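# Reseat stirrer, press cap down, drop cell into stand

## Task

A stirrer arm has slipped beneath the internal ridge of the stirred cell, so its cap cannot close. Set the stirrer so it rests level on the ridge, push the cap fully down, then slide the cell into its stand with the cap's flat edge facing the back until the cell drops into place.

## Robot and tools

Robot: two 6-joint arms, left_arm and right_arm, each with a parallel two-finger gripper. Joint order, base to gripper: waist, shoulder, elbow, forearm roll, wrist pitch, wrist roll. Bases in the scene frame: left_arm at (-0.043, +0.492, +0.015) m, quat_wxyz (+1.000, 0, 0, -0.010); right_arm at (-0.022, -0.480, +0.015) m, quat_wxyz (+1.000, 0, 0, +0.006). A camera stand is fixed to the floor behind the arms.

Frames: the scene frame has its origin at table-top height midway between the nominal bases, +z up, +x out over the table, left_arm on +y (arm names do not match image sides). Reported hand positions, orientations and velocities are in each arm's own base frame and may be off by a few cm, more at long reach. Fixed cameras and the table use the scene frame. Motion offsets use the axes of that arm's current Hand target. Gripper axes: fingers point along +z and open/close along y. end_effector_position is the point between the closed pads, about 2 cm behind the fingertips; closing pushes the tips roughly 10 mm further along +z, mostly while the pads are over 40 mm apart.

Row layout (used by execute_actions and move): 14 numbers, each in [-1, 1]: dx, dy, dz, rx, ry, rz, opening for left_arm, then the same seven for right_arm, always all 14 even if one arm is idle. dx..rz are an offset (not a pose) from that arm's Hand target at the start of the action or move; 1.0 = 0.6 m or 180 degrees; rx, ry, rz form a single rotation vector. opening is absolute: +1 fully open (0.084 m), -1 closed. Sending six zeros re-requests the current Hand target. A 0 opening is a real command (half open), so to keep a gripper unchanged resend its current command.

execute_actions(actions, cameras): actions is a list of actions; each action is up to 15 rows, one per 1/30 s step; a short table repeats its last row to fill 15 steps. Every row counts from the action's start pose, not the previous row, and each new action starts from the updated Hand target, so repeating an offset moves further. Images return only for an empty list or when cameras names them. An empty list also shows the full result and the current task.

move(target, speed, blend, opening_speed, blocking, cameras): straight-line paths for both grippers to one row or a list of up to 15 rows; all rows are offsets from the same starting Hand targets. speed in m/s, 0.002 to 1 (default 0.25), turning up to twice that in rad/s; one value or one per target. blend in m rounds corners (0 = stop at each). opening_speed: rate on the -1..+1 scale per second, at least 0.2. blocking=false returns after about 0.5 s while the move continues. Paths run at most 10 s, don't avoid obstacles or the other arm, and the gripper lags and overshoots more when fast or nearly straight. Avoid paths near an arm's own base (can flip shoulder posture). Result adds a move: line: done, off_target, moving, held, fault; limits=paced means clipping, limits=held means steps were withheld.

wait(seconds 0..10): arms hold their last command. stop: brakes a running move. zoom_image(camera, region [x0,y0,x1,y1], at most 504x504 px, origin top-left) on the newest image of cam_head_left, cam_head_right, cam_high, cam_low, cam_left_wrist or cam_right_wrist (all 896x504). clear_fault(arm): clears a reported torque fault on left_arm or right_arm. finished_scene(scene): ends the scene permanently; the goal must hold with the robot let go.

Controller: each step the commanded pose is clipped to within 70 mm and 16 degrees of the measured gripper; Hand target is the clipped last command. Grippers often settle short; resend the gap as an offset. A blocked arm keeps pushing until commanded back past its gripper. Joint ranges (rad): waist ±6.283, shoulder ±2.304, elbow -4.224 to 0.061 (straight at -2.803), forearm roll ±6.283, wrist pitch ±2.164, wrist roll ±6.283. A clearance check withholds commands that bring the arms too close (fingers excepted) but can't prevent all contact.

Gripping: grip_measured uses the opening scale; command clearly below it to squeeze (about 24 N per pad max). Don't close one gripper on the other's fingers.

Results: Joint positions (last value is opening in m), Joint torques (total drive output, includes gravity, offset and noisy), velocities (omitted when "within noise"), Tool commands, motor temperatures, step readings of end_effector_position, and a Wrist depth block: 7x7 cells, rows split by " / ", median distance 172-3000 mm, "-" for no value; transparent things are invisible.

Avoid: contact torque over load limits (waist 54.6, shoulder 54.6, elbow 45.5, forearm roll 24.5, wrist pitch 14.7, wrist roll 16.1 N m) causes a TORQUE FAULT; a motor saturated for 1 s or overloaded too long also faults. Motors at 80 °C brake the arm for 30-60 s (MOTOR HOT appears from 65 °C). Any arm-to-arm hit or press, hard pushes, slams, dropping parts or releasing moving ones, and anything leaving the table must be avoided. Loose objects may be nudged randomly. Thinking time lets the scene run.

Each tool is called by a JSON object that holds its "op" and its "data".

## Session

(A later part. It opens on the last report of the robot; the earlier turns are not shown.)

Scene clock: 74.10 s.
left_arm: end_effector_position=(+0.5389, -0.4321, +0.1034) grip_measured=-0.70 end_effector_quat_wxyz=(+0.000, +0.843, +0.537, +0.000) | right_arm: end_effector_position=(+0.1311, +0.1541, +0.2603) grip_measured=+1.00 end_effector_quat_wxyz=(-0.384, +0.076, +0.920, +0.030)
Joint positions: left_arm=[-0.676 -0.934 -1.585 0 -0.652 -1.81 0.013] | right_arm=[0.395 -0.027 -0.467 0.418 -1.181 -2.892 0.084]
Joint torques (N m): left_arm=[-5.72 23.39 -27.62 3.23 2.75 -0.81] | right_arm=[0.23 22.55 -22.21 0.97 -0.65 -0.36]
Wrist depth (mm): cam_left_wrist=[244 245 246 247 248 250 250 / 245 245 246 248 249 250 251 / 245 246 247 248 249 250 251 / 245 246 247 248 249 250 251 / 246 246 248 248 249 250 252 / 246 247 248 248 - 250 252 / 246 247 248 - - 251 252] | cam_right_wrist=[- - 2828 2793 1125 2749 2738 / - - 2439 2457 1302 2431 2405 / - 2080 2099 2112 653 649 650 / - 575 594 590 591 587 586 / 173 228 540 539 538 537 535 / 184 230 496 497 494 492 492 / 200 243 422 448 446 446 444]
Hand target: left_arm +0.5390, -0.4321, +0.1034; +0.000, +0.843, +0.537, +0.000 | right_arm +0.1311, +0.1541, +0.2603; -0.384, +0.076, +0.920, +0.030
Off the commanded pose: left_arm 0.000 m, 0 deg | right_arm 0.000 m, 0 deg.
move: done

{"op": "move", "data": {"target": [0,0,0.0015,0,0,0,-1,0,0,0,0,0,0,1], "speed": 0.02, "cameras": ["cam_low","cam_left_wrist"]}}

{"op": "zoom_image", "data": {"camera": "cam_low", "region": [400, 230, 480, 310]}}

Scene clock: 75.23 s.
left_arm: end_effector_position=(+0.5389, -0.4321, +0.1025) grip_measured=-0.70 end_effector_quat_wxyz=(+0.000, +0.843, +0.537, +0.000) | right_arm: end_effector_position=(+0.1311, +0.1541, +0.2603) grip_measured=+1.00 end_effector_quat_wxyz=(-0.384, +0.076, +0.920, +0.030)
Joint positions: left_arm=[-0.676 -0.935 -1.585 0 -0.65 -1.81 0.013] | right_arm=[0.395 -0.027 -0.467 0.418 -1.181 -2.892 0.084]
Joint torques (N m): left_arm=[-4.05 25.01 -28.58 2.5 2.66 -0.75] | right_arm=[0.55 23.75 -21.76 1.24 -0.65 -0.27]
Wrist depth (mm): cam_left_wrist=[244 245 246 247 247 249 250 / 244 245 246 247 248 248 250 / 244 245 246 247 248 249 250 / 244 245 246 248 249 249 250 / 245 246 247 247 249 249 251 / 245 246 247 247 - 250 251 / 246 246 247 - - 250 252] | cam_right_wrist=[- - 2816 2839 1110 2771 2685 / - - 2465 2439 1305 2422 2431 / - 2138 2099 2093 650 650 646 / - 575 594 590 589 588 588 / 173 228 541 539 537 535 535 / 184 230 497 494 494 492 493 / 200 243 422 447 446 446 444]
Hand target: left_arm +0.5390, -0.4321, +0.1025; +0.000, +0.843, +0.537, +0.000 | right_arm +0.1311, +0.1541, +0.2603; -0.384, +0.076, +0.920, +0.030
Off the commanded pose: left_arm 0.000 m, 0 deg | right_arm 0.000 m, 0 deg.
move: done
Images, in order (width x height): cam_low 896x504, cam_left_wrist 896x504.

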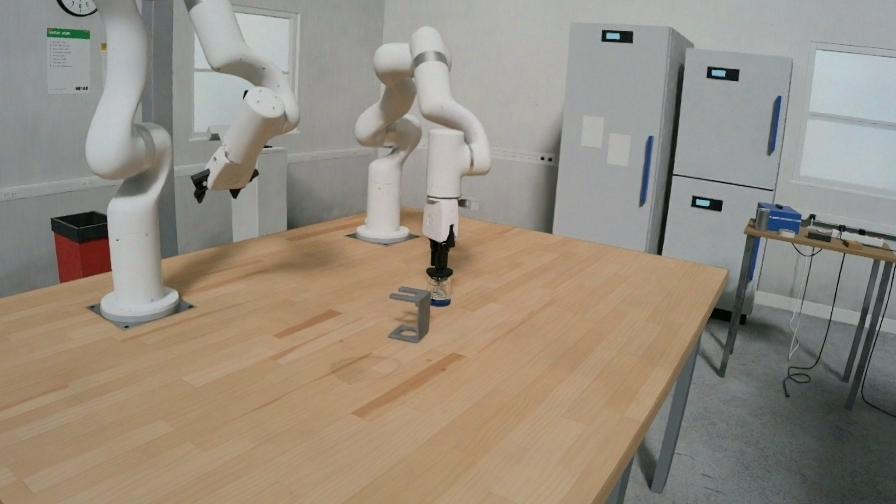

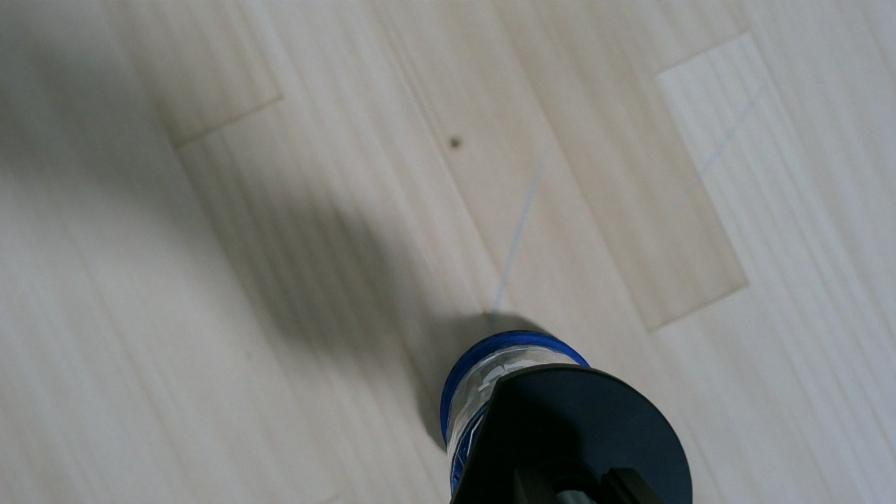

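Scaled by 6.300.

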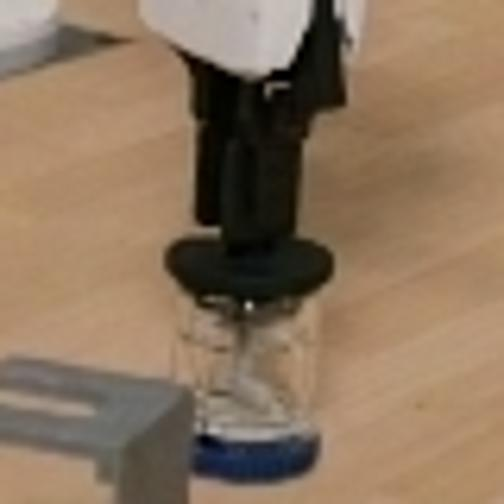

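{"op": "move", "data": {"target": [0,0,0.0035,0,0,0,-1,0,0,0,0,0,0,1], "speed": 0.015}}

{"op": "move", "data": {"target": [0,0,0.003,0,0,0,-1,0,0,0,0,0,0,1], "speed": 0.015}}

{"op": "move", "data": {"target": [0,0,0.0025,0,0,0,-1,0,0,0,0,0,0,1], "speed": 0.015}}

Scene clock: 76.50 s.
left_arm: end_effector_position=(+0.5389, -0.4321, +0.1004) grip_measured=-0.70 end_effector_quat_wxyz=(+0.000, +0.843, +0.537, +0.000) | right_arm: end_effector_position=(+0.1311, +0.1541, +0.2603) grip_measured=+1.00 end_effector_quat_wxyz=(-0.384, +0.076, +0.920, +0.030)
Joint positions: left_arm=[-0.676 -0.938 -1.585 0 -0.648 -1.81 0.013] | right_arm=[0.395 -0.027 -0.467 0.418 -1.181 -2.892 0.084]
Joint torques (N m): left_arm=[-4.87 25.32 -28.39 1.52 2.58 -0.62] | right_arm=[0.57 23.24 -21.83 1.03 -0.66 -0.29]
Wrist depth (mm): cam_left_wrist=[242 243 243 245 246 247 248 / 242 243 244 245 246 247 248 / 242 243 244 245 246 247 248 / 242 244 244 245 246 248 248 / 243 243 245 245 247 248 249 / 243 244 245 246 - 248 248 / 243 244 245 - - 248 249] | cam_right_wrist=[- - 2816 2760 1112 2782 2760 / - - 2439 2465 1310 2439 2422 / - 2106 2099 2087 652 651 650 / - 574 595 591 587 585 587 / 173 228 539 540 537 536 536 / 184 230 497 495 493 494 493 / 200 243 421 447 446 446 445]
Hand target: left_arm +0.5389, -0.4321, +0.1004; +0.000, +0.843, +0.537, +0.000 | right_arm +0.1311, +0.1541, +0.2603; -0.384, +0.076, +0.920, +0.030
Off the commanded pose: left_arm 0.000 m, 0 deg | right_arm 0.000 m, 0 deg.
move: done

Scene clock: 77.20 s.
left_arm: end_effector_position=(+0.5389, -0.4321, +0.0986) grip_measured=-0.70 end_effector_quat_wxyz=(+0.000, +0.843, +0.537, +0.000) | right_arm: end_effector_position=(+0.1311, +0.1541, +0.2603) grip_measured=+1.00 end_effector_quat_wxyz=(-0.384, +0.076, +0.920, +0.030)
Joint positions: left_arm=[-0.676 -0.941 -1.585 0 -0.645 -1.81 0.013] | right_arm=[0.395 -0.027 -0.467 0.418 -1.181 -2.892 0.084]
Joint torques (N m): left_arm=[-3.02 24 -29.37 1.42 2.71 -0.54] | right_arm=[0.9 22.61 -21.77 1.45 -0.68 -0.3]
Wrist depth (mm): cam_left_wrist=[240 241 242 243 244 245 246 / 240 241 242 243 244 245 246 / 240 241 242 243 244 245 246 / 241 241 242 243 244 245 246 / 241 242 243 243 245 246 247 / 241 242 243 244 - 246 247 / 241 242 243 - - 247 247] | cam_right_wrist=[- - 2771 2760 1110 2760 2717 / - - 2439 2439 1305 2414 2457 / - 2119 2112 2087 652 649 649 / - 574 592 590 588 589 586 / 173 228 539 540 540 535 535 / 184 230 497 493 494 492 493 / 200 243 422 448 447 446 444]
Hand target: left_arm +0.5389, -0.4321, +0.0986; +0.000, +0.843, +0.537, +0.000 | right_arm +0.1311, +0.1541, +0.2603; -0.384, +0.076, +0.920, +0.030
Off the commanded pose: left_arm 0.000 m, 0 deg | right_arm 0.000 m, 0 deg.
move: done

Scene clock: 77.90 s.
left_arm: end_effector_position=(+0.5391, -0.4322, +0.0975) grip_measured=-0.70 end_effector_quat_wxyz=(+0.000, +0.843, +0.537, +0.000) | right_arm: end_effector_position=(+0.1311, +0.1541, +0.2603) grip_measured=+1.00 end_effector_quat_wxyz=(-0.384, +0.076, +0.920, +0.030)
Joint positions: left_arm=[-0.676 -0.943 -1.586 0 -0.643 -1.81 0.013] | right_arm=[0.395 -0.027 -0.467 0.418 -1.181 -2.892 0.084]
Joint torques (N m): left_arm=[-3.73 9.49 -12.72 0.74 4.08 -0.46] | right_arm=[0.61 23.42 -21.41 1.22 -0.69 -0.29]
Wrist depth (mm): cam_left_wrist=[240 240 241 242 243 244 245 / 239 240 241 242 243 244 245 / 239 241 241 242 244 245 245 / 239 241 242 243 244 245 245 / 240 241 242 243 244 245 246 / 240 241 242 243 - 245 246 / 241 242 242 - - 246 247] | cam_right_wrist=[- - 2793 2782 1101 2760 2727 / - - 2439 2422 1300 2439 2448 / - 2125 2112 2093 652 650 647 / - 576 591 590 590 588 586 / 173 228 541 539 537 538 535 / 184 230 496 494 493 493 491 / 200 243 422 448 446 446 445]
Hand target: left_arm +0.5389, -0.4321, +0.0971; +0.000, +0.843, +0.537, +0.000 | right_arm +0.1311, +0.1541, +0.2603; -0.384, +0.076, +0.920, +0.030
Off the commanded pose: left_arm 0.000 m, 0 deg | right_arm 0.000 m, 0 deg.
move: done

{"op": "move", "data": {"target": [0,0,0.0006,0,0,0,-1,0,0,0,0,0,0,1], "speed": 0.015, "cameras": ["cam_low"]}}

{"op": "zoom_image", "data": {"camera": "cam_low", "region": [410, 250, 470, 310]}}

Scene clock: 78.97 s.
left_arm: end_effector_position=(+0.5391, -0.4322, +0.0974) grip_measured=-0.70 end_effector_quat_wxyz=(+0.000, +0.843, +0.537, +0.000) | right_arm: end_effector_position=(+0.1311, +0.1541, +0.2603) grip_measured=+1.00 end_effector_quat_wxyz=(-0.384, +0.076, +0.920, +0.030)
Joint positions: left_arm=[-0.676 -0.943 -1.585 0 -0.642 -1.81 0.013] | right_arm=[0.395 -0.027 -0.467 0.418 -1.181 -2.892 0.084]
Joint torques (N m): left_arm=[-4.07 3.62 0.73 -0.52 4.7 -0.31] | right_arm=[-0.08 23.17 -22.06 1.14 -0.66 -0.38]
Wrist depth (mm): cam_left_wrist=[239 240 241 242 243 244 245 / 239 240 241 242 243 245 245 / 240 240 241 242 244 244 245 / 240 241 241 243 244 245 246 / 240 241 242 243 244 245 246 / 240 241 242 243 - 246 246 / 240 242 242 - - 246 246] | cam_right_wrist=[- - 2782 2793 1112 2805 2749 / - - 2439 2448 1310 2414 2405 / - 2106 2093 2080 649 648 647 / - 574 591 591 589 589 587 / 173 228 539 538 538 536 535 / 184 230 496 494 495 492 492 / 200 243 422 447 446 446 445]
Hand target: left_arm +0.5389, -0.4321, +0.0967; +0.000, +0.843, +0.537, +0.000 | right_arm +0.1311, +0.1541, +0.2603; -0.384, +0.076, +0.920, +0.030
Off the commanded pose: left_arm 0.001 m, 0 deg | right_arm 0.000 m, 0 deg.
move: done
Images, in order (width x height): cam_low 896x504.

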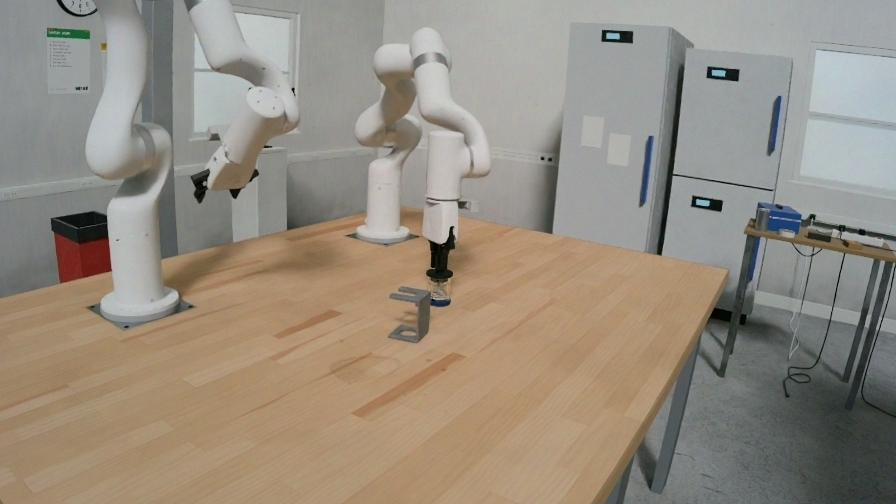

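Scaled by 8.400.

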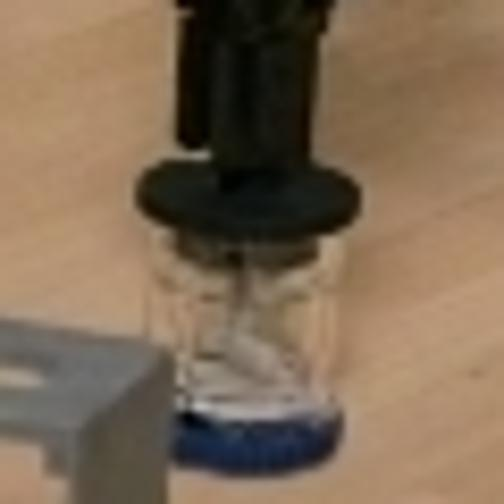

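{"op": "move", "data": {"target": [0,0,-0.025,0,0,0,-1,-0.26,0.407,-0.241,-0.366,-0.0286,0.878,1], "speed": 0.35, "cameras": ["cam_low","cam_right_wrist","cam_head_left"]}}

{"op": "zoom_image", "data": {"camera": "cam_low", "region": [400, 230, 480, 310]}}

Scene clock: 85.23 s.
left_arm: end_effector_position=(+0.5390, -0.4321, +0.1117) grip_measured=-0.70 end_effector_quat_wxyz=(+0.000, +0.843, +0.537, +0.000) | right_arm: end_effector_position=(+0.3808, +0.3601, +0.2504) grip_measured=+1.00 end_effector_quat_wxyz=(+0.000, +1.000, -0.001, +0.000)
Joint positions: left_arm=[-0.676 -0.922 -1.584 -0.001 -0.664 -1.81 0.013] | right_arm=[0.757 -0.361 -1.049 0.001 -0.688 0.757 0.084]
Joint torques (N m): left_arm=[-1.83 46.48 -18.03 0.05 -3.05 -0.8] | right_arm=[15.89 34.31 -36.55 -2.41 -0.96 0.67]
Wrist depth (mm): cam_left_wrist=[253 254 254 256 257 258 258 / 253 254 255 256 257 258 259 / 253 254 255 256 257 258 259 / 253 254 255 256 258 258 259 / 253 254 256 257 257 259 260 / 254 255 256 257 - 259 260 / 254 255 256 - - 259 260] | cam_right_wrist=[205 390 391 392 385 395 395 / 266 298 391 393 394 395 396 / 389 391 392 394 394 396 397 / 390 390 392 393 395 396 397 / 390 391 393 393 395 396 397 / 391 392 393 394 395 397 397 / 390 392 392 394 395 397 399]
Hand target: left_arm +0.5390, -0.4321, +0.1117; +0.000, +0.843, +0.537, +0.000 | right_arm +0.3808, +0.3601, +0.2504; +0.000, +1.000, -0.001, +0.000
Off the commanded pose: left_arm 0.000 m, 0 deg | right_arm 0.000 m, 0 deg.
move: done
Images, in order (width x height): cam_head_left 896x504, cam_low 896x504, cam_right_wrist 896x504.

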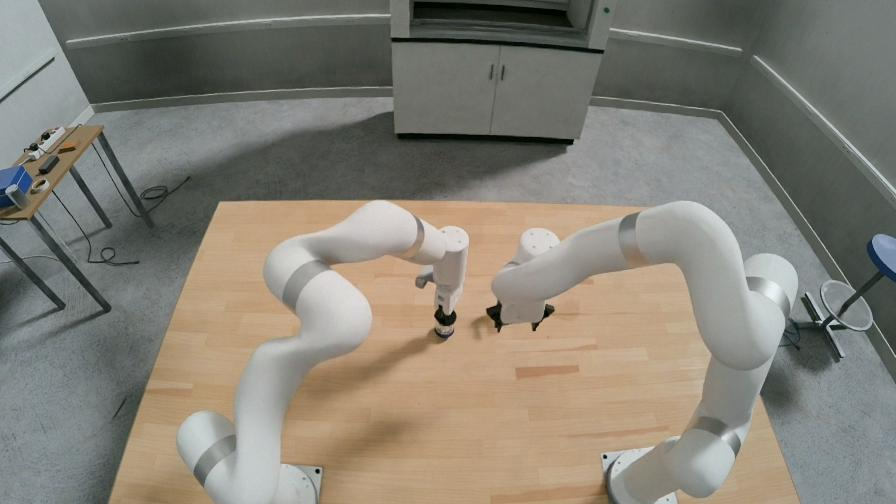

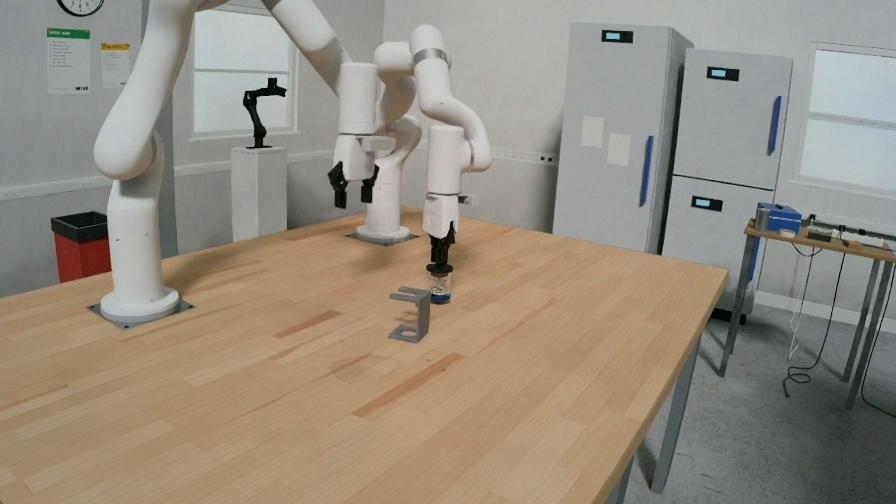

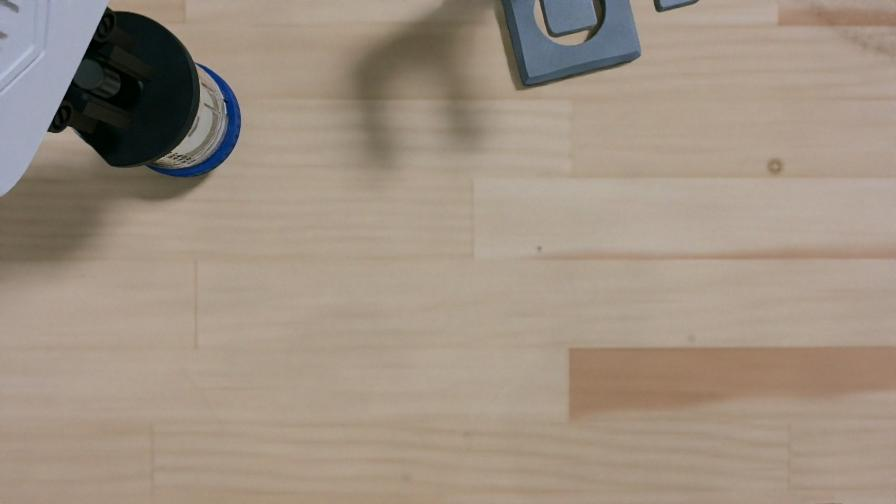

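Scaled by 6.300.

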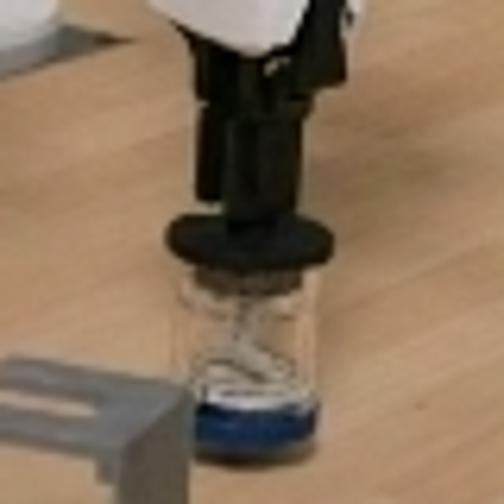

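{"op": "move", "data": {"target": [[-0.1528,-0.0501,0,0,0,0.661,-1,0,0.15,0,0,0,0,0],[-0.1528,-0.0501,0.0225,0,0,0.661,-1,0,0.15,0,0,0,0,0]], "speed": [0.25,0.03], "cameras": ["cam_low","cam_left_wrist"]}}

{"op": "zoom_image", "data": {"camera": "cam_low", "region": [380, 220, 480, 320]}}

Scene clock: 91.03 s.
left_arm: end_effector_position=(+0.4730, -0.5024, +0.0983) grip_measured=-0.70 end_effector_quat_wxyz=(+0.000, +0.891, -0.454, +0.000) | right_arm: end_effector_position=(+0.3806, +0.2701, +0.2504) grip_measured=-0.01 end_effector_quat_wxyz=(+0.000, +1.000, -0.001, +0.000)
Joint positions: left_arm=[-0.815 -0.94 -1.582 -0.001 -0.643 0.127 0.013] | right_arm=[0.617 -0.232 -0.882 0.001 -0.65 0.617 0.044]
Joint torques (N m): left_arm=[5.68 27.27 -32.5 -2.87 2.87 0.67] | right_arm=[-15.36 49.25 -18.83 2.93 1.2 -0.73]
Wrist depth (mm): cam_left_wrist=[241 241 243 243 244 245 246 / 241 242 242 243 244 245 246 / 241 242 242 243 244 245 247 / 241 242 242 243 245 245 246 / 241 242 243 243 245 245 246 / 241 242 243 244 - 245 247 / 241 242 243 - - 246 246] | cam_right_wrist=[388 390 391 387 393 395 395 / 389 390 391 393 394 394 396 / 308 391 392 392 395 396 396 / 267 369 392 393 394 396 397 / 248 392 392 394 394 396 397 / 391 392 393 395 395 396 397 / 391 392 393 395 396 397 398]
Hand target: left_arm +0.4730, -0.5024, +0.0983; +0.000, +0.891, -0.454, +0.000 | right_arm +0.3806, +0.2701, +0.2504; +0.000, +1.000, -0.001, +0.000
Off the commanded pose: left_arm 0.000 m, 0 deg | right_arm 0.000 m, 0 deg.
move: done
Images, in order (width x height): cam_low 896x504, cam_left_wrist 896x504.

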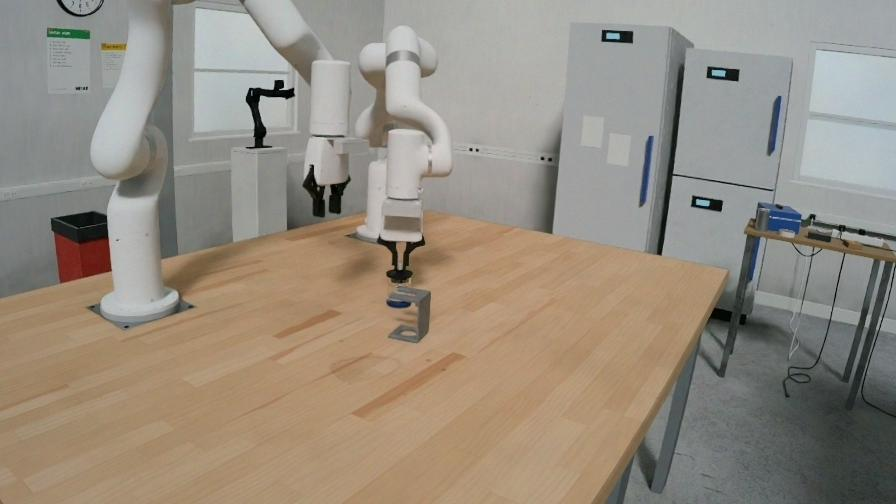

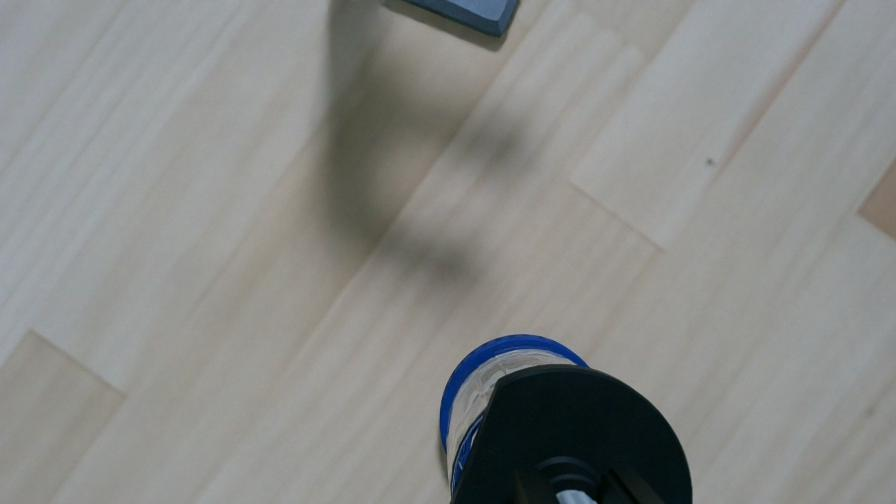

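Scaled by 5.040.

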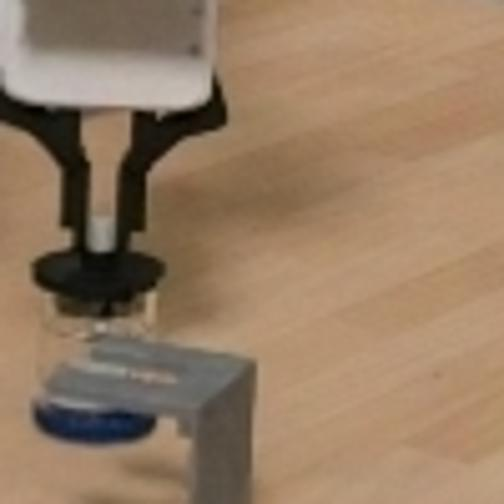

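{"op": "move", "data": {"target": [0,0,0.0008,0,0,0,-1,0,0,0,0,0,0,1], "speed": 0.02}}

{"op": "move", "data": {"target": [0,0,0,0,0,0,-0.3,0,0,0,0,0,0,1], "opening_speed": 0.8}}

{"op": "move", "data": {"target": [[0,0,-0.13,0,0,0,-0.3,0,0,0,0,0,0,1],[-0.1455,-0.2624,-0.13,0,0,-0.661,-0.3,0,0,0,0,0,0,1]], "speed": 0.3, "cameras": ["cam_left_wrist","cam_low"]}}

Scene clock: 92.30 s.
left_arm: end_effector_position=(+0.4730, -0.5025, +0.0979) grip_measured=-0.70 end_effector_quat_wxyz=(+0.000, +0.891, -0.454, +0.000) | right_arm: end_effector_position=(+0.3806, +0.2701, +0.2504) grip_measured=+1.00 end_effector_quat_wxyz=(+0.000, +1.000, -0.001, +0.000)
Joint positions: left_arm=[-0.815 -0.941 -1.582 -0.001 -0.642 0.127 0.013] | right_arm=[0.617 -0.232 -0.882 0.001 -0.65 0.617 0.084]
Joint torques (N m): left_arm=[5.6 22.58 -26.34 -2.61 2.38 0.5] | right_arm=[-16.01 48.24 -19.67 3.64 1.2 -0.72]
Wrist depth (mm): cam_left_wrist=[240 241 242 243 244 245 246 / 240 241 242 243 244 245 245 / 241 241 242 243 244 245 246 / 240 242 242 243 244 245 246 / 241 242 243 243 244 245 246 / 241 241 242 243 - 245 246 / 241 242 242 - - 245 246] | cam_right_wrist=[390 390 391 386 394 394 395 / 389 390 391 392 393 395 396 / 307 390 392 392 395 395 396 / 268 369 391 393 394 395 397 / 247 391 392 394 395 396 397 / 391 391 393 393 396 396 397 / 392 392 393 394 395 397 398]
Hand target: left_arm +0.4730, -0.5024, +0.0978; +0.000, +0.891, -0.454, +0.000 | right_arm +0.3806, +0.2701, +0.2504; +0.000, +1.000, -0.001, +0.000
Off the commanded pose: left_arm 0.000 m, 0 deg | right_arm 0.000 m, 0 deg.
move: done

Scene clock: 93.50 s.
left_arm: end_effector_position=(+0.4729, -0.5024, +0.0977) grip_measured=-0.32 end_effector_quat_wxyz=(+0.000, +0.891, -0.454, -0.001) | right_arm: end_effector_position=(+0.3806, +0.2701, +0.2504) grip_measured=+1.00 end_effector_quat_wxyz=(+0.000, +1.000, -0.001, +0.000)
Joint positions: left_arm=[-0.815 -0.941 -1.582 -0.001 -0.642 0.127 0.03] | right_arm=[0.617 -0.232 -0.882 0.001 -0.65 0.617 0.084]
Joint torques (N m): left_arm=[2.79 43.16 -17.1 -2.45 1.53 0.58] | right_arm=[-16.35 46.87 -21.41 4.06 1.01 -0.71]
Wrist depth (mm): cam_left_wrist=[240 241 242 242 243 244 245 / 240 241 242 243 244 245 245 / 240 241 242 242 244 245 245 / 240 241 242 243 244 245 246 / 240 241 242 243 244 244 246 / 240 241 242 243 - 245 246 / 241 242 242 - - 245 246] | cam_right_wrist=[389 390 391 387 395 394 396 / 389 390 392 392 394 396 396 / 308 391 392 392 395 395 396 / 284 369 393 393 394 395 397 / 237 392 393 395 395 396 397 / 233 392 394 394 396 396 398 / 391 392 394 395 396 397 398]
Hand target: left_arm +0.4730, -0.5024, +0.0978; +0.000, +0.891, -0.454, +0.000 | right_arm +0.3806, +0.2701, +0.2504; +0.000, +1.000, -0.001, +0.000
Off the commanded pose: left_arm 0.000 m, 0 deg | right_arm 0.000 m, 0 deg.
move: done

Scene clock: 98.37 s.
left_arm: end_effector_position=(+0.5490, -0.3393, +0.1758) grip_measured=-0.32 end_effector_quat_wxyz=(+0.000, +0.843, +0.537, +0.000) | right_arm: end_effector_position=(+0.3806, +0.2701, +0.2504) grip_measured=+1.00 end_effector_quat_wxyz=(+0.000, +1.000, -0.001, +0.000)
Joint positions: left_arm=[-0.553 -0.729 -1.415 0 -0.687 -1.688 0.03] | right_arm=[0.617 -0.232 -0.882 0.001 -0.65 0.617 0.084]
Joint torques (N m): left_arm=[4.88 40.91 -16.59 4.56 2.81 -0.96] | right_arm=[-15.54 40.81 -26.91 3.89 0.75 -0.68]
Wrist depth (mm): cam_left_wrist=[316 317 319 319 321 322 324 / 316 318 318 320 321 323 324 / 316 317 319 321 322 323 324 / 317 319 319 321 321 323 325 / 317 318 320 321 322 324 325 / 317 318 320 322 322 323 325 / 318 318 320 321 323 324 325] | cam_right_wrist=[389 389 391 387 393 394 395 / 389 390 391 393 393 395 397 / 390 391 392 393 394 394 396 / 308 369 393 393 394 396 398 / 389 392 392 394 395 396 397 / 390 393 393 395 394 397 398 / 392 393 394 394 396 397 398]
Hand target: left_arm +0.5490, -0.3393, +0.1758; +0.000, +0.843, +0.537, +0.000 | right_arm +0.3806, +0.2701, +0.2504; +0.000, +1.000, -0.001, +0.000
Off the commanded pose: left_arm 0.000 m, 0 deg | right_arm 0.000 m, 0 deg.
move: done
Images, in order (width x height): cam_low 896x504, cam_left_wrist 896x504.

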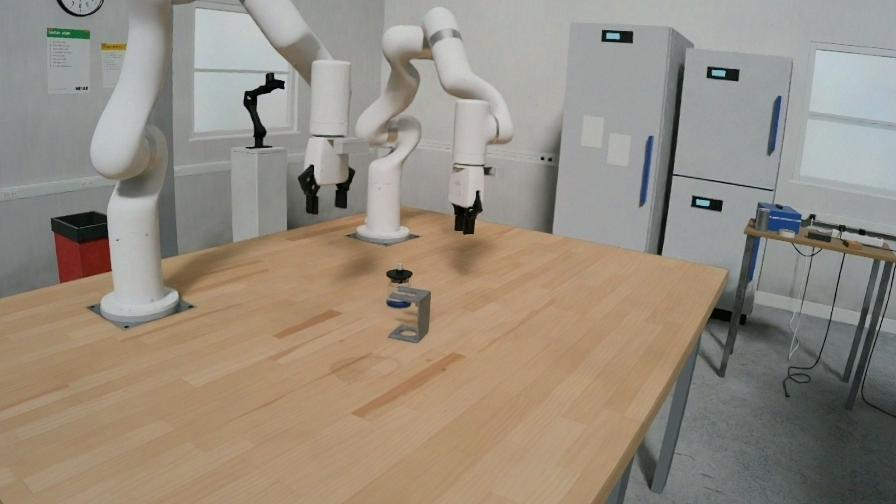

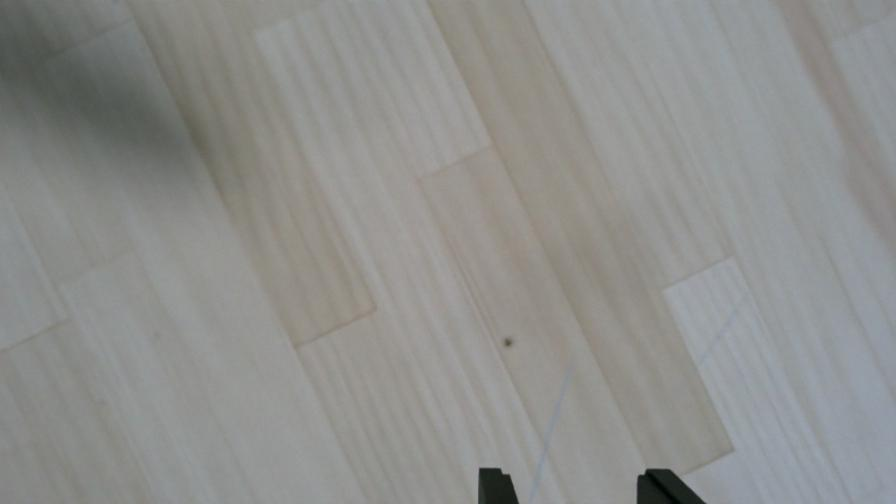

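{"op": "move", "data": {"target": [-0.0747,-0.160,0.05,0,0,-0.139,-0.3,0,0,0,0,0,0,1], "speed": 0.4}}

{"op": "move", "data": {"target": [0.04,0,0.077,-0.7,0,0.7,-0.3,0,0,0,0,0,0,1], "speed": 0.5, "cameras": ["cam_left_wrist"]}}

Scene clock: 100.03 s.
left_arm: end_effector_position=(+0.4431, -0.3393, +0.1459) grip_measured=-0.32 end_effector_quat_wxyz=(+0.000, +0.707, +0.707, +0.000) | right_arm: end_effector_position=(+0.3806, +0.2701, +0.2504) grip_measured=+1.00 end_effector_quat_wxyz=(+0.000, +1.000, -0.001, +0.000)
Joint positions: left_arm=[-0.653 -0.593 -1.108 -0.001 -0.515 -2.224 0.03] | right_arm=[0.617 -0.232 -0.882 0.001 -0.65 0.617 0.084]
Joint torques (N m): left_arm=[-6.43 37.3 -15.04 4.01 2.82 -1.03] | right_arm=[-15.27 38.18 -28.71 3.66 0.65 -0.68]
Wrist depth (mm): cam_left_wrist=[286 287 289 290 291 292 293 / 287 288 289 290 291 292 293 / 287 289 290 290 291 292 294 / 287 289 290 291 292 293 293 / 288 289 290 292 293 293 294 / 288 288 290 291 292 294 295 / 289 289 290 292 293 294 295] | cam_right_wrist=[389 391 390 387 393 395 395 / 388 390 392 393 393 394 396 / 389 391 391 393 394 396 396 / 307 368 391 393 394 396 397 / 390 392 392 394 395 396 396 / 391 392 393 394 395 396 397 / 392 392 393 395 396 397 397]
Hand target: left_arm +0.4431, -0.3393, +0.1459; +0.000, +0.707, +0.707, +0.000 | right_arm +0.3806, +0.2701, +0.2504; +0.000, +1.000, -0.001, +0.000
Off the commanded pose: left_arm 0.000 m, 0 deg | right_arm 0.000 m, 0 deg.
move: done

Scene clock: 104.10 s.
left_arm: end_effector_position=(+0.4430, -0.3153, +0.0997) grip_measured=-0.32 end_effector_quat_wxyz=(+0.500, +0.511, -0.489, +0.500) | right_arm: end_effector_position=(+0.3806, +0.2701, +0.2504) grip_measured=+1.00 end_effector_quat_wxyz=(+0.000, +1.000, -0.001, +0.000)
Joint positions: left_arm=[-0.161 -1.099 -0.974 1.389 1.593 0.1 0.03] | right_arm=[0.617 -0.232 -0.882 0.001 -0.65 0.617 0.084]
Joint torques (N m): left_arm=[-5.94 19.93 -18.52 4.17 5.39 -0.14] | right_arm=[-15.18 31.9 -33.43 3.86 0.45 -0.71]
Wrist depth (mm): cam_left_wrist=[- - - - - - 771 / - - - - - - 715 / - - - - - - 732 / - - - - - - 749 / - - - - - - 745 / 741 678 771 805 825 781 732 / 532 540 550 310 573 581 591] | cam_right_wrist=[389 389 391 388 393 395 395 / 390 390 391 393 395 395 396 / 390 390 392 393 394 395 396 / 308 368 393 394 395 395 397 / 391 391 393 394 395 396 398 / 391 392 394 393 395 396 398 / 392 392 394 395 397 397 397]
Hand target: left_arm +0.4430, -0.3153, +0.0997; +0.500, +0.511, -0.489, +0.500 | right_arm +0.3806, +0.2701, +0.2504; +0.000, +1.000, -0.001, +0.000
Off the commanded pose: left_arm 0.000 m, 0 deg | right_arm 0.000 m, 0 deg.
move: done; limits=paced
Images, in order (width x height): cam_left_wrist 896x504.

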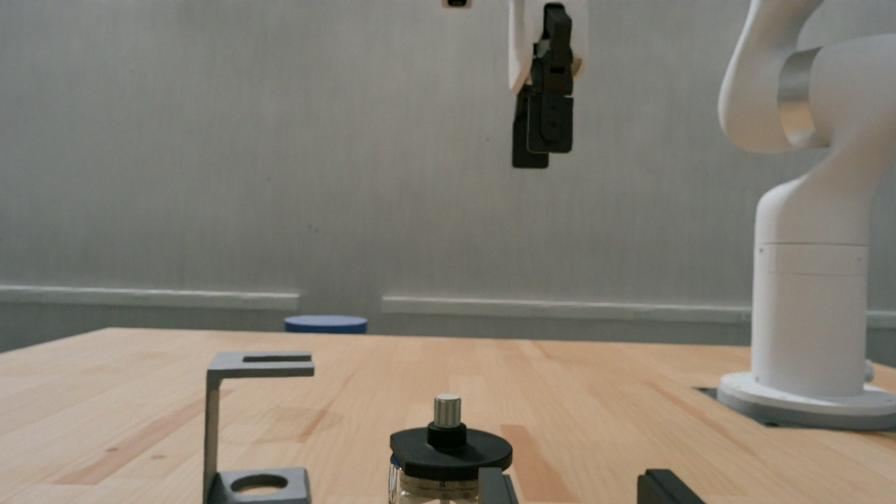

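{"op": "move", "data": {"target": [-0.08,0,0,0,0,0,-0.3,0,0,0,0,0,0,1], "cameras": ["cam_left_wrist"]}}

{"op": "zoom_image", "data": {"camera": "cam_left_wrist", "region": [370, 240, 530, 400]}}

Scene clock: 105.23 s.
left_arm: end_effector_position=(+0.4419, -0.3153, +0.0517) grip_measured=-0.32 end_effector_quat_wxyz=(+0.500, +0.511, -0.489, +0.500) | right_arm: end_effector_position=(+0.3806, +0.2701, +0.2504) grip_measured=+1.00 end_effector_quat_wxyz=(+0.000, +1.000, -0.001, +0.000)
Joint positions: left_arm=[-0.161 -1.222 -1.052 1.39 1.601 0.145 0.03] | right_arm=[0.617 -0.232 -0.882 0.001 -0.65 0.617 0.084]
Joint torques (N m): left_arm=[-8.08 22.16 -15.55 4.49 5.37 0.6] | right_arm=[-15.91 29.76 -33.38 4.16 0.36 -0.6]
Wrist depth (mm): cam_left_wrist=[- - - - - - 714 / - - - - - - 728 / - - - - - - 751 / - - - - - - 747 / 1141 910 994 1029 - 1103 734 / 543 560 569 514 606 622 639 / 389 367 407 415 419 429 400] | cam_right_wrist=[389 390 390 387 393 394 395 / 390 391 391 393 394 395 396 / 389 391 391 393 395 395 396 / 308 370 392 394 394 395 396 / 390 391 392 394 395 397 397 / 391 393 393 395 395 396 398 / 392 392 392 394 396 397 398]
Hand target: left_arm +0.4419, -0.3153, +0.0517; +0.500, +0.511, -0.489, +0.500 | right_arm +0.3806, +0.2701, +0.2504; +0.000, +1.000, -0.001, +0.000
Off the commanded pose: left_arm 0.000 m, 0 deg | right_arm 0.000 m, 0 deg.
move: done
Images, in order (width x height): cam_left_wrist 896x504.

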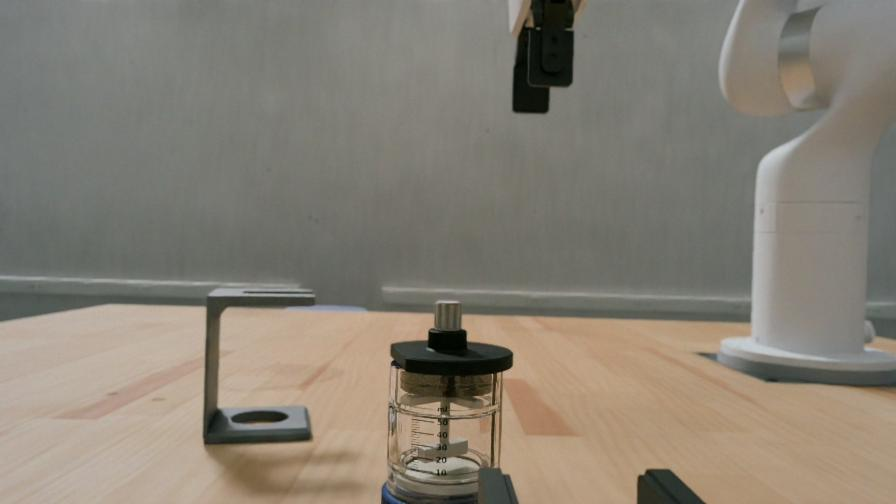

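Scaled by 3.150.

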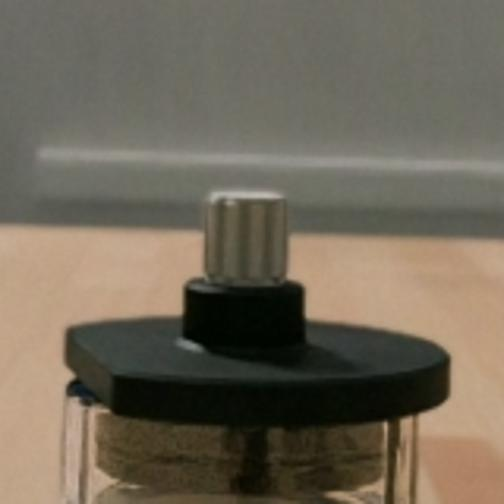

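{"op": "move", "data": {"target": [[0.1,0,-0.15,0,0,0,-0.3,0,0,0,0,0,0,-0.2],[0.25,0,-0.3,0,0,0,-0.3,0.1117,-0.3077,0.1,0,0,0,-0.2]], "blend": 0.03, "cameras": ["cam_right_wrist"]}}

Scene clock: 109.63 s.
left_arm: end_effector_position=(+0.4413, -0.1353, +0.2017) grip_measured=-0.32 end_effector_quat_wxyz=(+0.500, +0.511, -0.489, +0.500) | right_arm: end_effector_position=(+0.4479, +0.4546, +0.1904) grip_measured=-0.21 end_effector_quat_wxyz=(+0.000, +1.000, -0.001, +0.000)
Joint positions: left_arm=[0.245 -0.839 -0.86 1.793 1.575 -0.044 0.03] | right_arm=[0.793 -0.693 -1.393 0.001 -0.7 0.793 0.035]
Joint torques (N m): left_arm=[3.76 36.47 -4.9 3.72 5.39 -0.97] | right_arm=[15.35 49.02 -36.73 -2.42 -0.98 0.71]
Wrist depth (mm): cam_left_wrist=[- - - 460 442 819 - / - - - 468 - 869 - / - - - 464 - 943 - / - - - 456 - 980 - / - - - - - 948 - / - 1194 1213 1244 1276 943 - / 831 841 792 882 894 867 875] | cam_right_wrist=[328 330 331 332 332 334 236 / 329 330 331 332 333 334 236 / 329 331 331 333 334 334 335 / 330 331 331 332 333 334 335 / 330 331 331 332 334 335 335 / 330 331 332 251 251 335 336 / 331 331 332 251 251 336 336]
Hand target: left_arm +0.4413, -0.1353, +0.2018; +0.500, +0.511, -0.489, +0.500 | right_arm +0.4479, +0.4546, +0.1904; +0.000, +1.000, -0.001, +0.000
Off the commanded pose: left_arm 0.000 m, 0 deg | right_arm 0.000 m, 0 deg.
move: done; blend cut to 0 m at target 1
Images, in order (width x height): cam_right_wrist 896x504.

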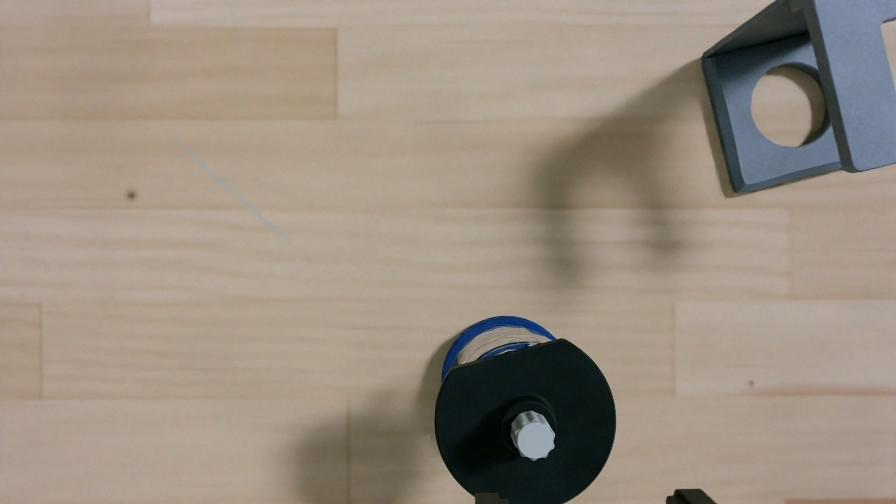

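{"op": "move", "data": {"target": [0,0,0,0,0,0,-0.3,0,0,0.1415,0,0,0,-0.3], "speed": 0.1}}

{"op": "move", "data": {"target": [0,0,0,0,0,0,-0.3,0,0,0,0,0,0,-1], "opening_speed": 0.6, "cameras": ["cam_right_wrist","cam_low"]}}

{"op": "zoom_image", "data": {"camera": "cam_low", "region": [350, 240, 450, 340]}}

Scene clock: 112.70 s.
left_arm: end_effector_position=(+0.4413, -0.1353, +0.2018) grip_measured=-0.32 end_effector_quat_wxyz=(+0.500, +0.511, -0.489, +0.500) | right_arm: end_effector_position=(+0.4478, +0.4546, +0.1055) grip_measured=-0.32 end_effector_quat_wxyz=(+0.000, +1.000, -0.001, +0.000)
Joint positions: left_arm=[0.245 -0.839 -0.86 1.793 1.575 -0.044 0.03] | right_arm=[0.793 -0.818 -1.379 0.002 -0.562 0.793 0.03]
Joint torques (N m): left_arm=[5.69 37.26 -6.68 3.93 5.42 -1.13] | right_arm=[15.84 51.64 -34.59 4.69 1.19 -0.65]
Wrist depth (mm): cam_left_wrist=[- - - 473 461 799 - / - - - 458 429 849 - / - - - 461 - 924 - / - - - 469 - 977 - / - - - - - 944 - / - 1192 1211 1101 1285 939 - / 825 842 791 798 900 872 868] | cam_right_wrist=[245 245 246 247 248 248 247 / 245 245 246 247 247 248 248 / 245 246 246 247 248 249 249 / 245 246 247 248 248 249 250 / 245 246 247 248 248 249 250 / 246 246 247 248 236 249 250 / 246 247 248 - - 250 250]
Hand target: left_arm +0.4413, -0.1353, +0.2018; +0.500, +0.511, -0.489, +0.500 | right_arm +0.4478, +0.4547, +0.1055; +0.000, +1.000, -0.001, +0.000
Off the commanded pose: left_arm 0.000 m, 0 deg | right_arm 0.000 m, 0 deg.
move: done

Scene clock: 114.07 s.
left_arm: end_effector_position=(+0.4413, -0.1353, +0.2018) grip_measured=-0.32 end_effector_quat_wxyz=(+0.500, +0.511, -0.489, +0.500) | right_arm: end_effector_position=(+0.4478, +0.4547, +0.1055) grip_measured=-0.71 end_effector_quat_wxyz=(+0.000, +1.000, -0.001, +0.000)
Joint positions: left_arm=[0.245 -0.839 -0.86 1.793 1.575 -0.044 0.03] | right_arm=[0.793 -0.818 -1.379 0.002 -0.562 0.793 0.013]
Joint torques (N m): left_arm=[4.97 36.82 -7.1 3.5 5.32 -1.1] | right_arm=[13.89 51.97 -31.51 4.14 0.8 -0.7]
Wrist depth (mm): cam_left_wrist=[- - - 472 461 799 - / - - - 458 429 852 - / - - - 460 - 921 - / - - - 469 - 987 - / - - - - - 948 - / - 1192 1224 1112 1281 946 - / 831 841 789 803 892 866 872] | cam_right_wrist=[245 245 246 247 247 248 243 / 245 245 246 247 248 248 249 / 245 245 246 247 248 248 249 / 245 246 247 248 248 249 250 / 245 246 247 247 248 249 250 / 245 246 247 248 237 249 250 / 246 247 248 - - 250 251]
Hand target: left_arm +0.4413, -0.1353, +0.2018; +0.500, +0.511, -0.489, +0.500 | right_arm +0.4478, +0.4547, +0.1055; +0.000, +1.000, -0.001, +0.000
Off the commanded pose: left_arm 0.000 m, 0 deg | right_arm 0.000 m, 0 deg.
move: done
Images, in order (width x height): cam_low 896x504, cam_right_wrist 896x504.

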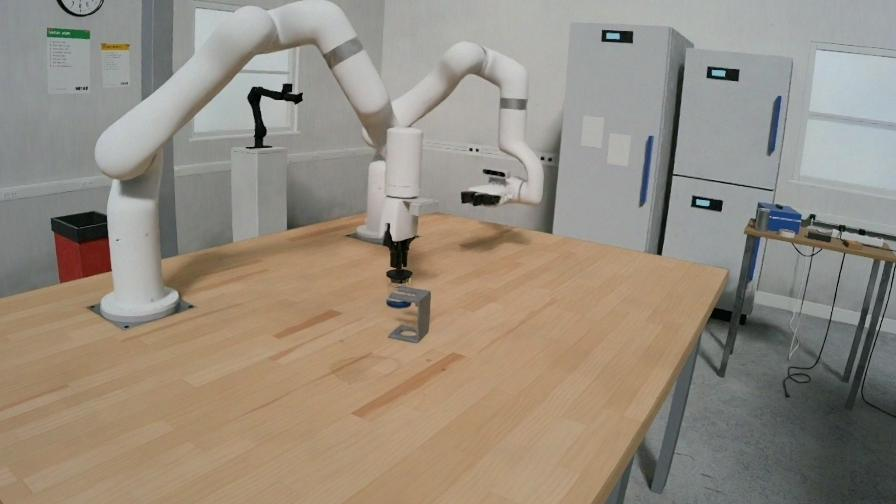

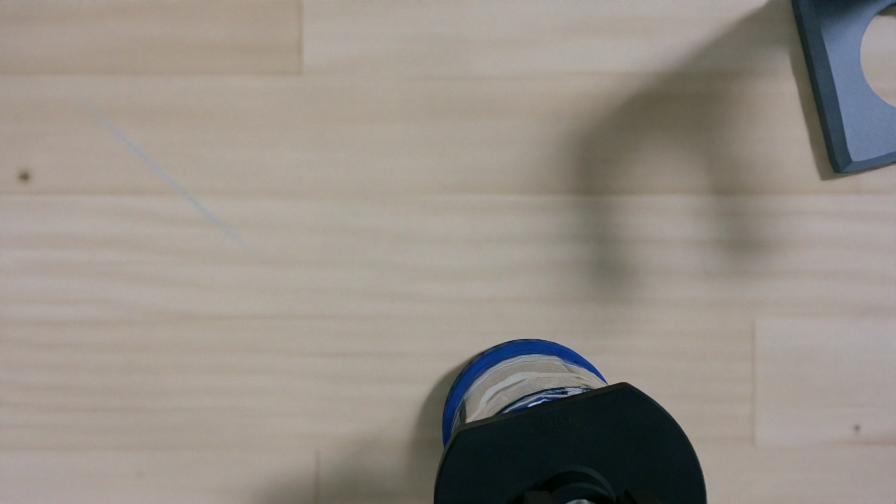

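Scaled by 5.040.

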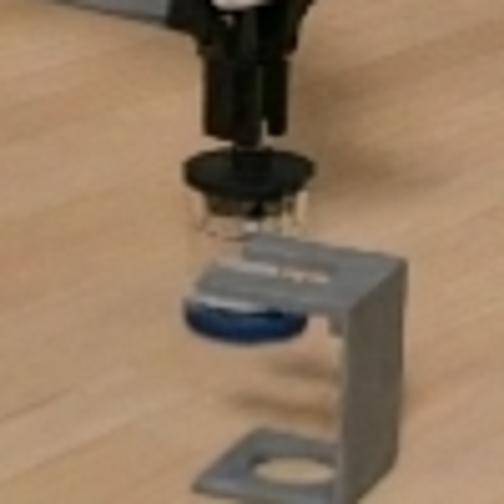

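{"op": "move", "data": {"target": [[0,0,0,0,0,0,-0.3,0,0,-0.01583,0,0,0,-1],[0,0,0,0,0,0,-0.3,0.045,0.2745,-0.01583,0,0,0.0094,-1]], "speed": [0.05,0.12], "cameras": ["cam_right_wrist","cam_low"]}}

{"op": "zoom_image", "data": {"camera": "cam_right_wrist", "region": [400, 0, 896, 504]}}

Scene clock: 120.80 s.
left_arm: end_effector_position=(+0.4413, -0.1353, +0.2018) grip_measured=-0.32 end_effector_quat_wxyz=(+0.500, +0.511, -0.489, +0.500) | right_arm: end_effector_position=(+0.4746, +0.2899, +0.1149) grip_measured=-0.71 end_effector_quat_wxyz=(+0.000, +1.000, -0.015, +0.000)
Joint positions: left_arm=[0.245 -0.839 -0.86 1.793 1.575 -0.044 0.03] | right_arm=[0.548 -0.644 -1.1 0.002 -0.456 0.578 0.013]
Joint torques (N m): left_arm=[5.45 34.91 -9.72 4.03 5.35 -1.16] | right_arm=[-15.68 67 -17.05 4.29 1.21 -0.8]
Wrist depth (mm): cam_left_wrist=[- - - 658 - 863 - / - - - 618 - 893 - / - - - 624 - 944 - / - - - - - 990 - / - - - - - 945 - / - 1192 1215 1246 1288 952 - / 828 845 787 806 895 870 866] | cam_right_wrist=[255 255 - - 257 258 258 / 255 255 - - 258 258 258 / 255 256 - 249 258 258 259 / 255 256 256 257 258 259 259 / 255 256 257 257 258 259 260 / 255 256 257 257 236 259 259 / 256 256 257 - - 260 260]
Hand target: left_arm +0.4413, -0.1353, +0.2018; +0.500, +0.511, -0.489, +0.500 | right_arm +0.4746, +0.2899, +0.1149; +0.000, +1.000, -0.015, +0.000
Off the commanded pose: left_arm 0.000 m, 0 deg | right_arm 0.000 m, 0 deg.
move: done
Images, in order (width x height): cam_low 896x504, cam_right_wrist 896x504.

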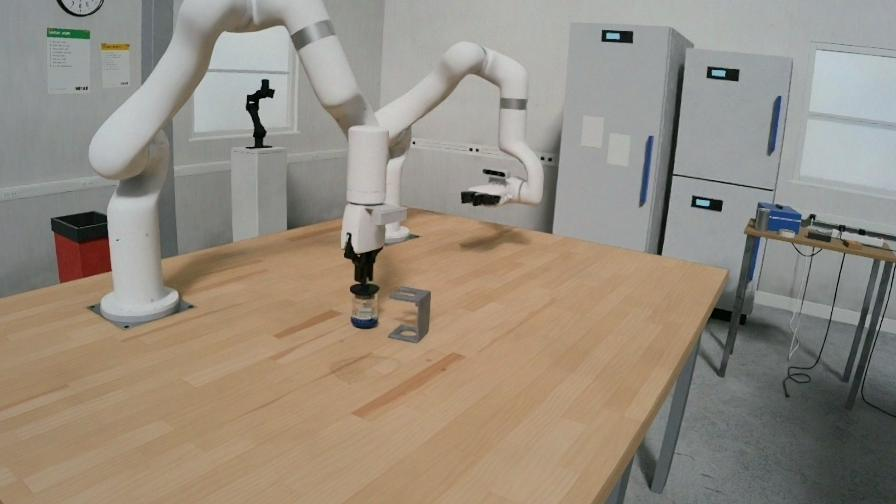

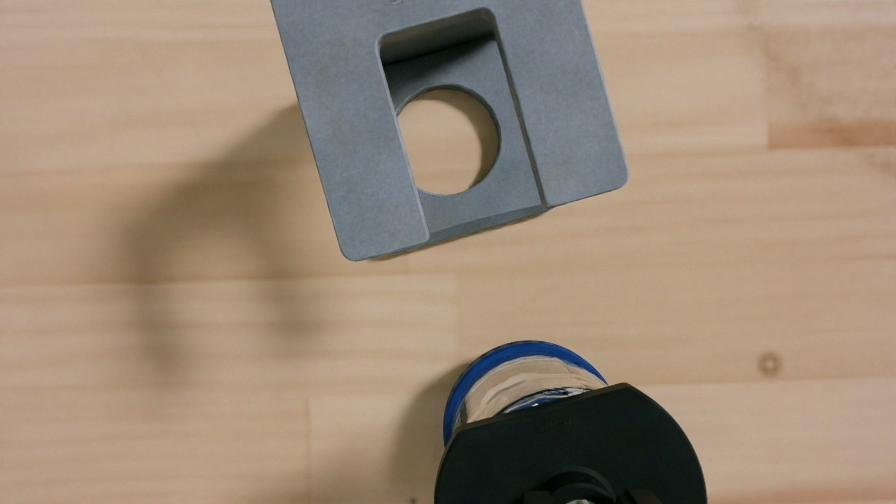

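Scaled by 1.000.

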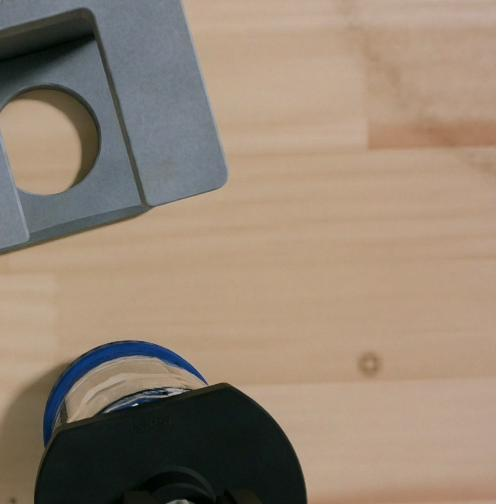

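{"op": "zoom_image", "data": {"camera": "cam_right_wrist", "region": [420, 330, 720, 504]}}

{"op": "zoom_image", "data": {"camera": "cam_right_wrist", "region": [320, 0, 640, 270]}}

Scaled by 1.680.

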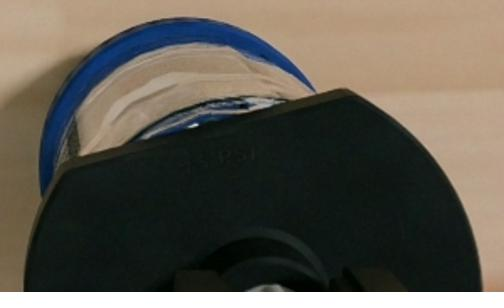

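Scaled by 1.575.

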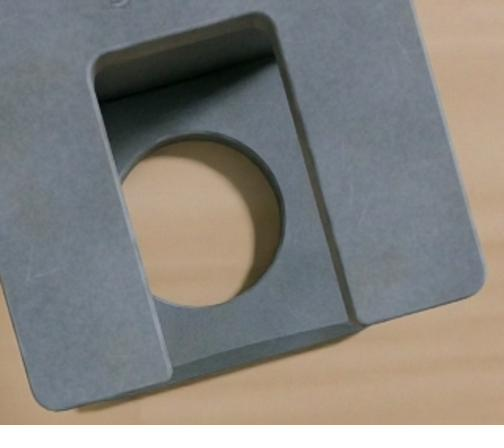

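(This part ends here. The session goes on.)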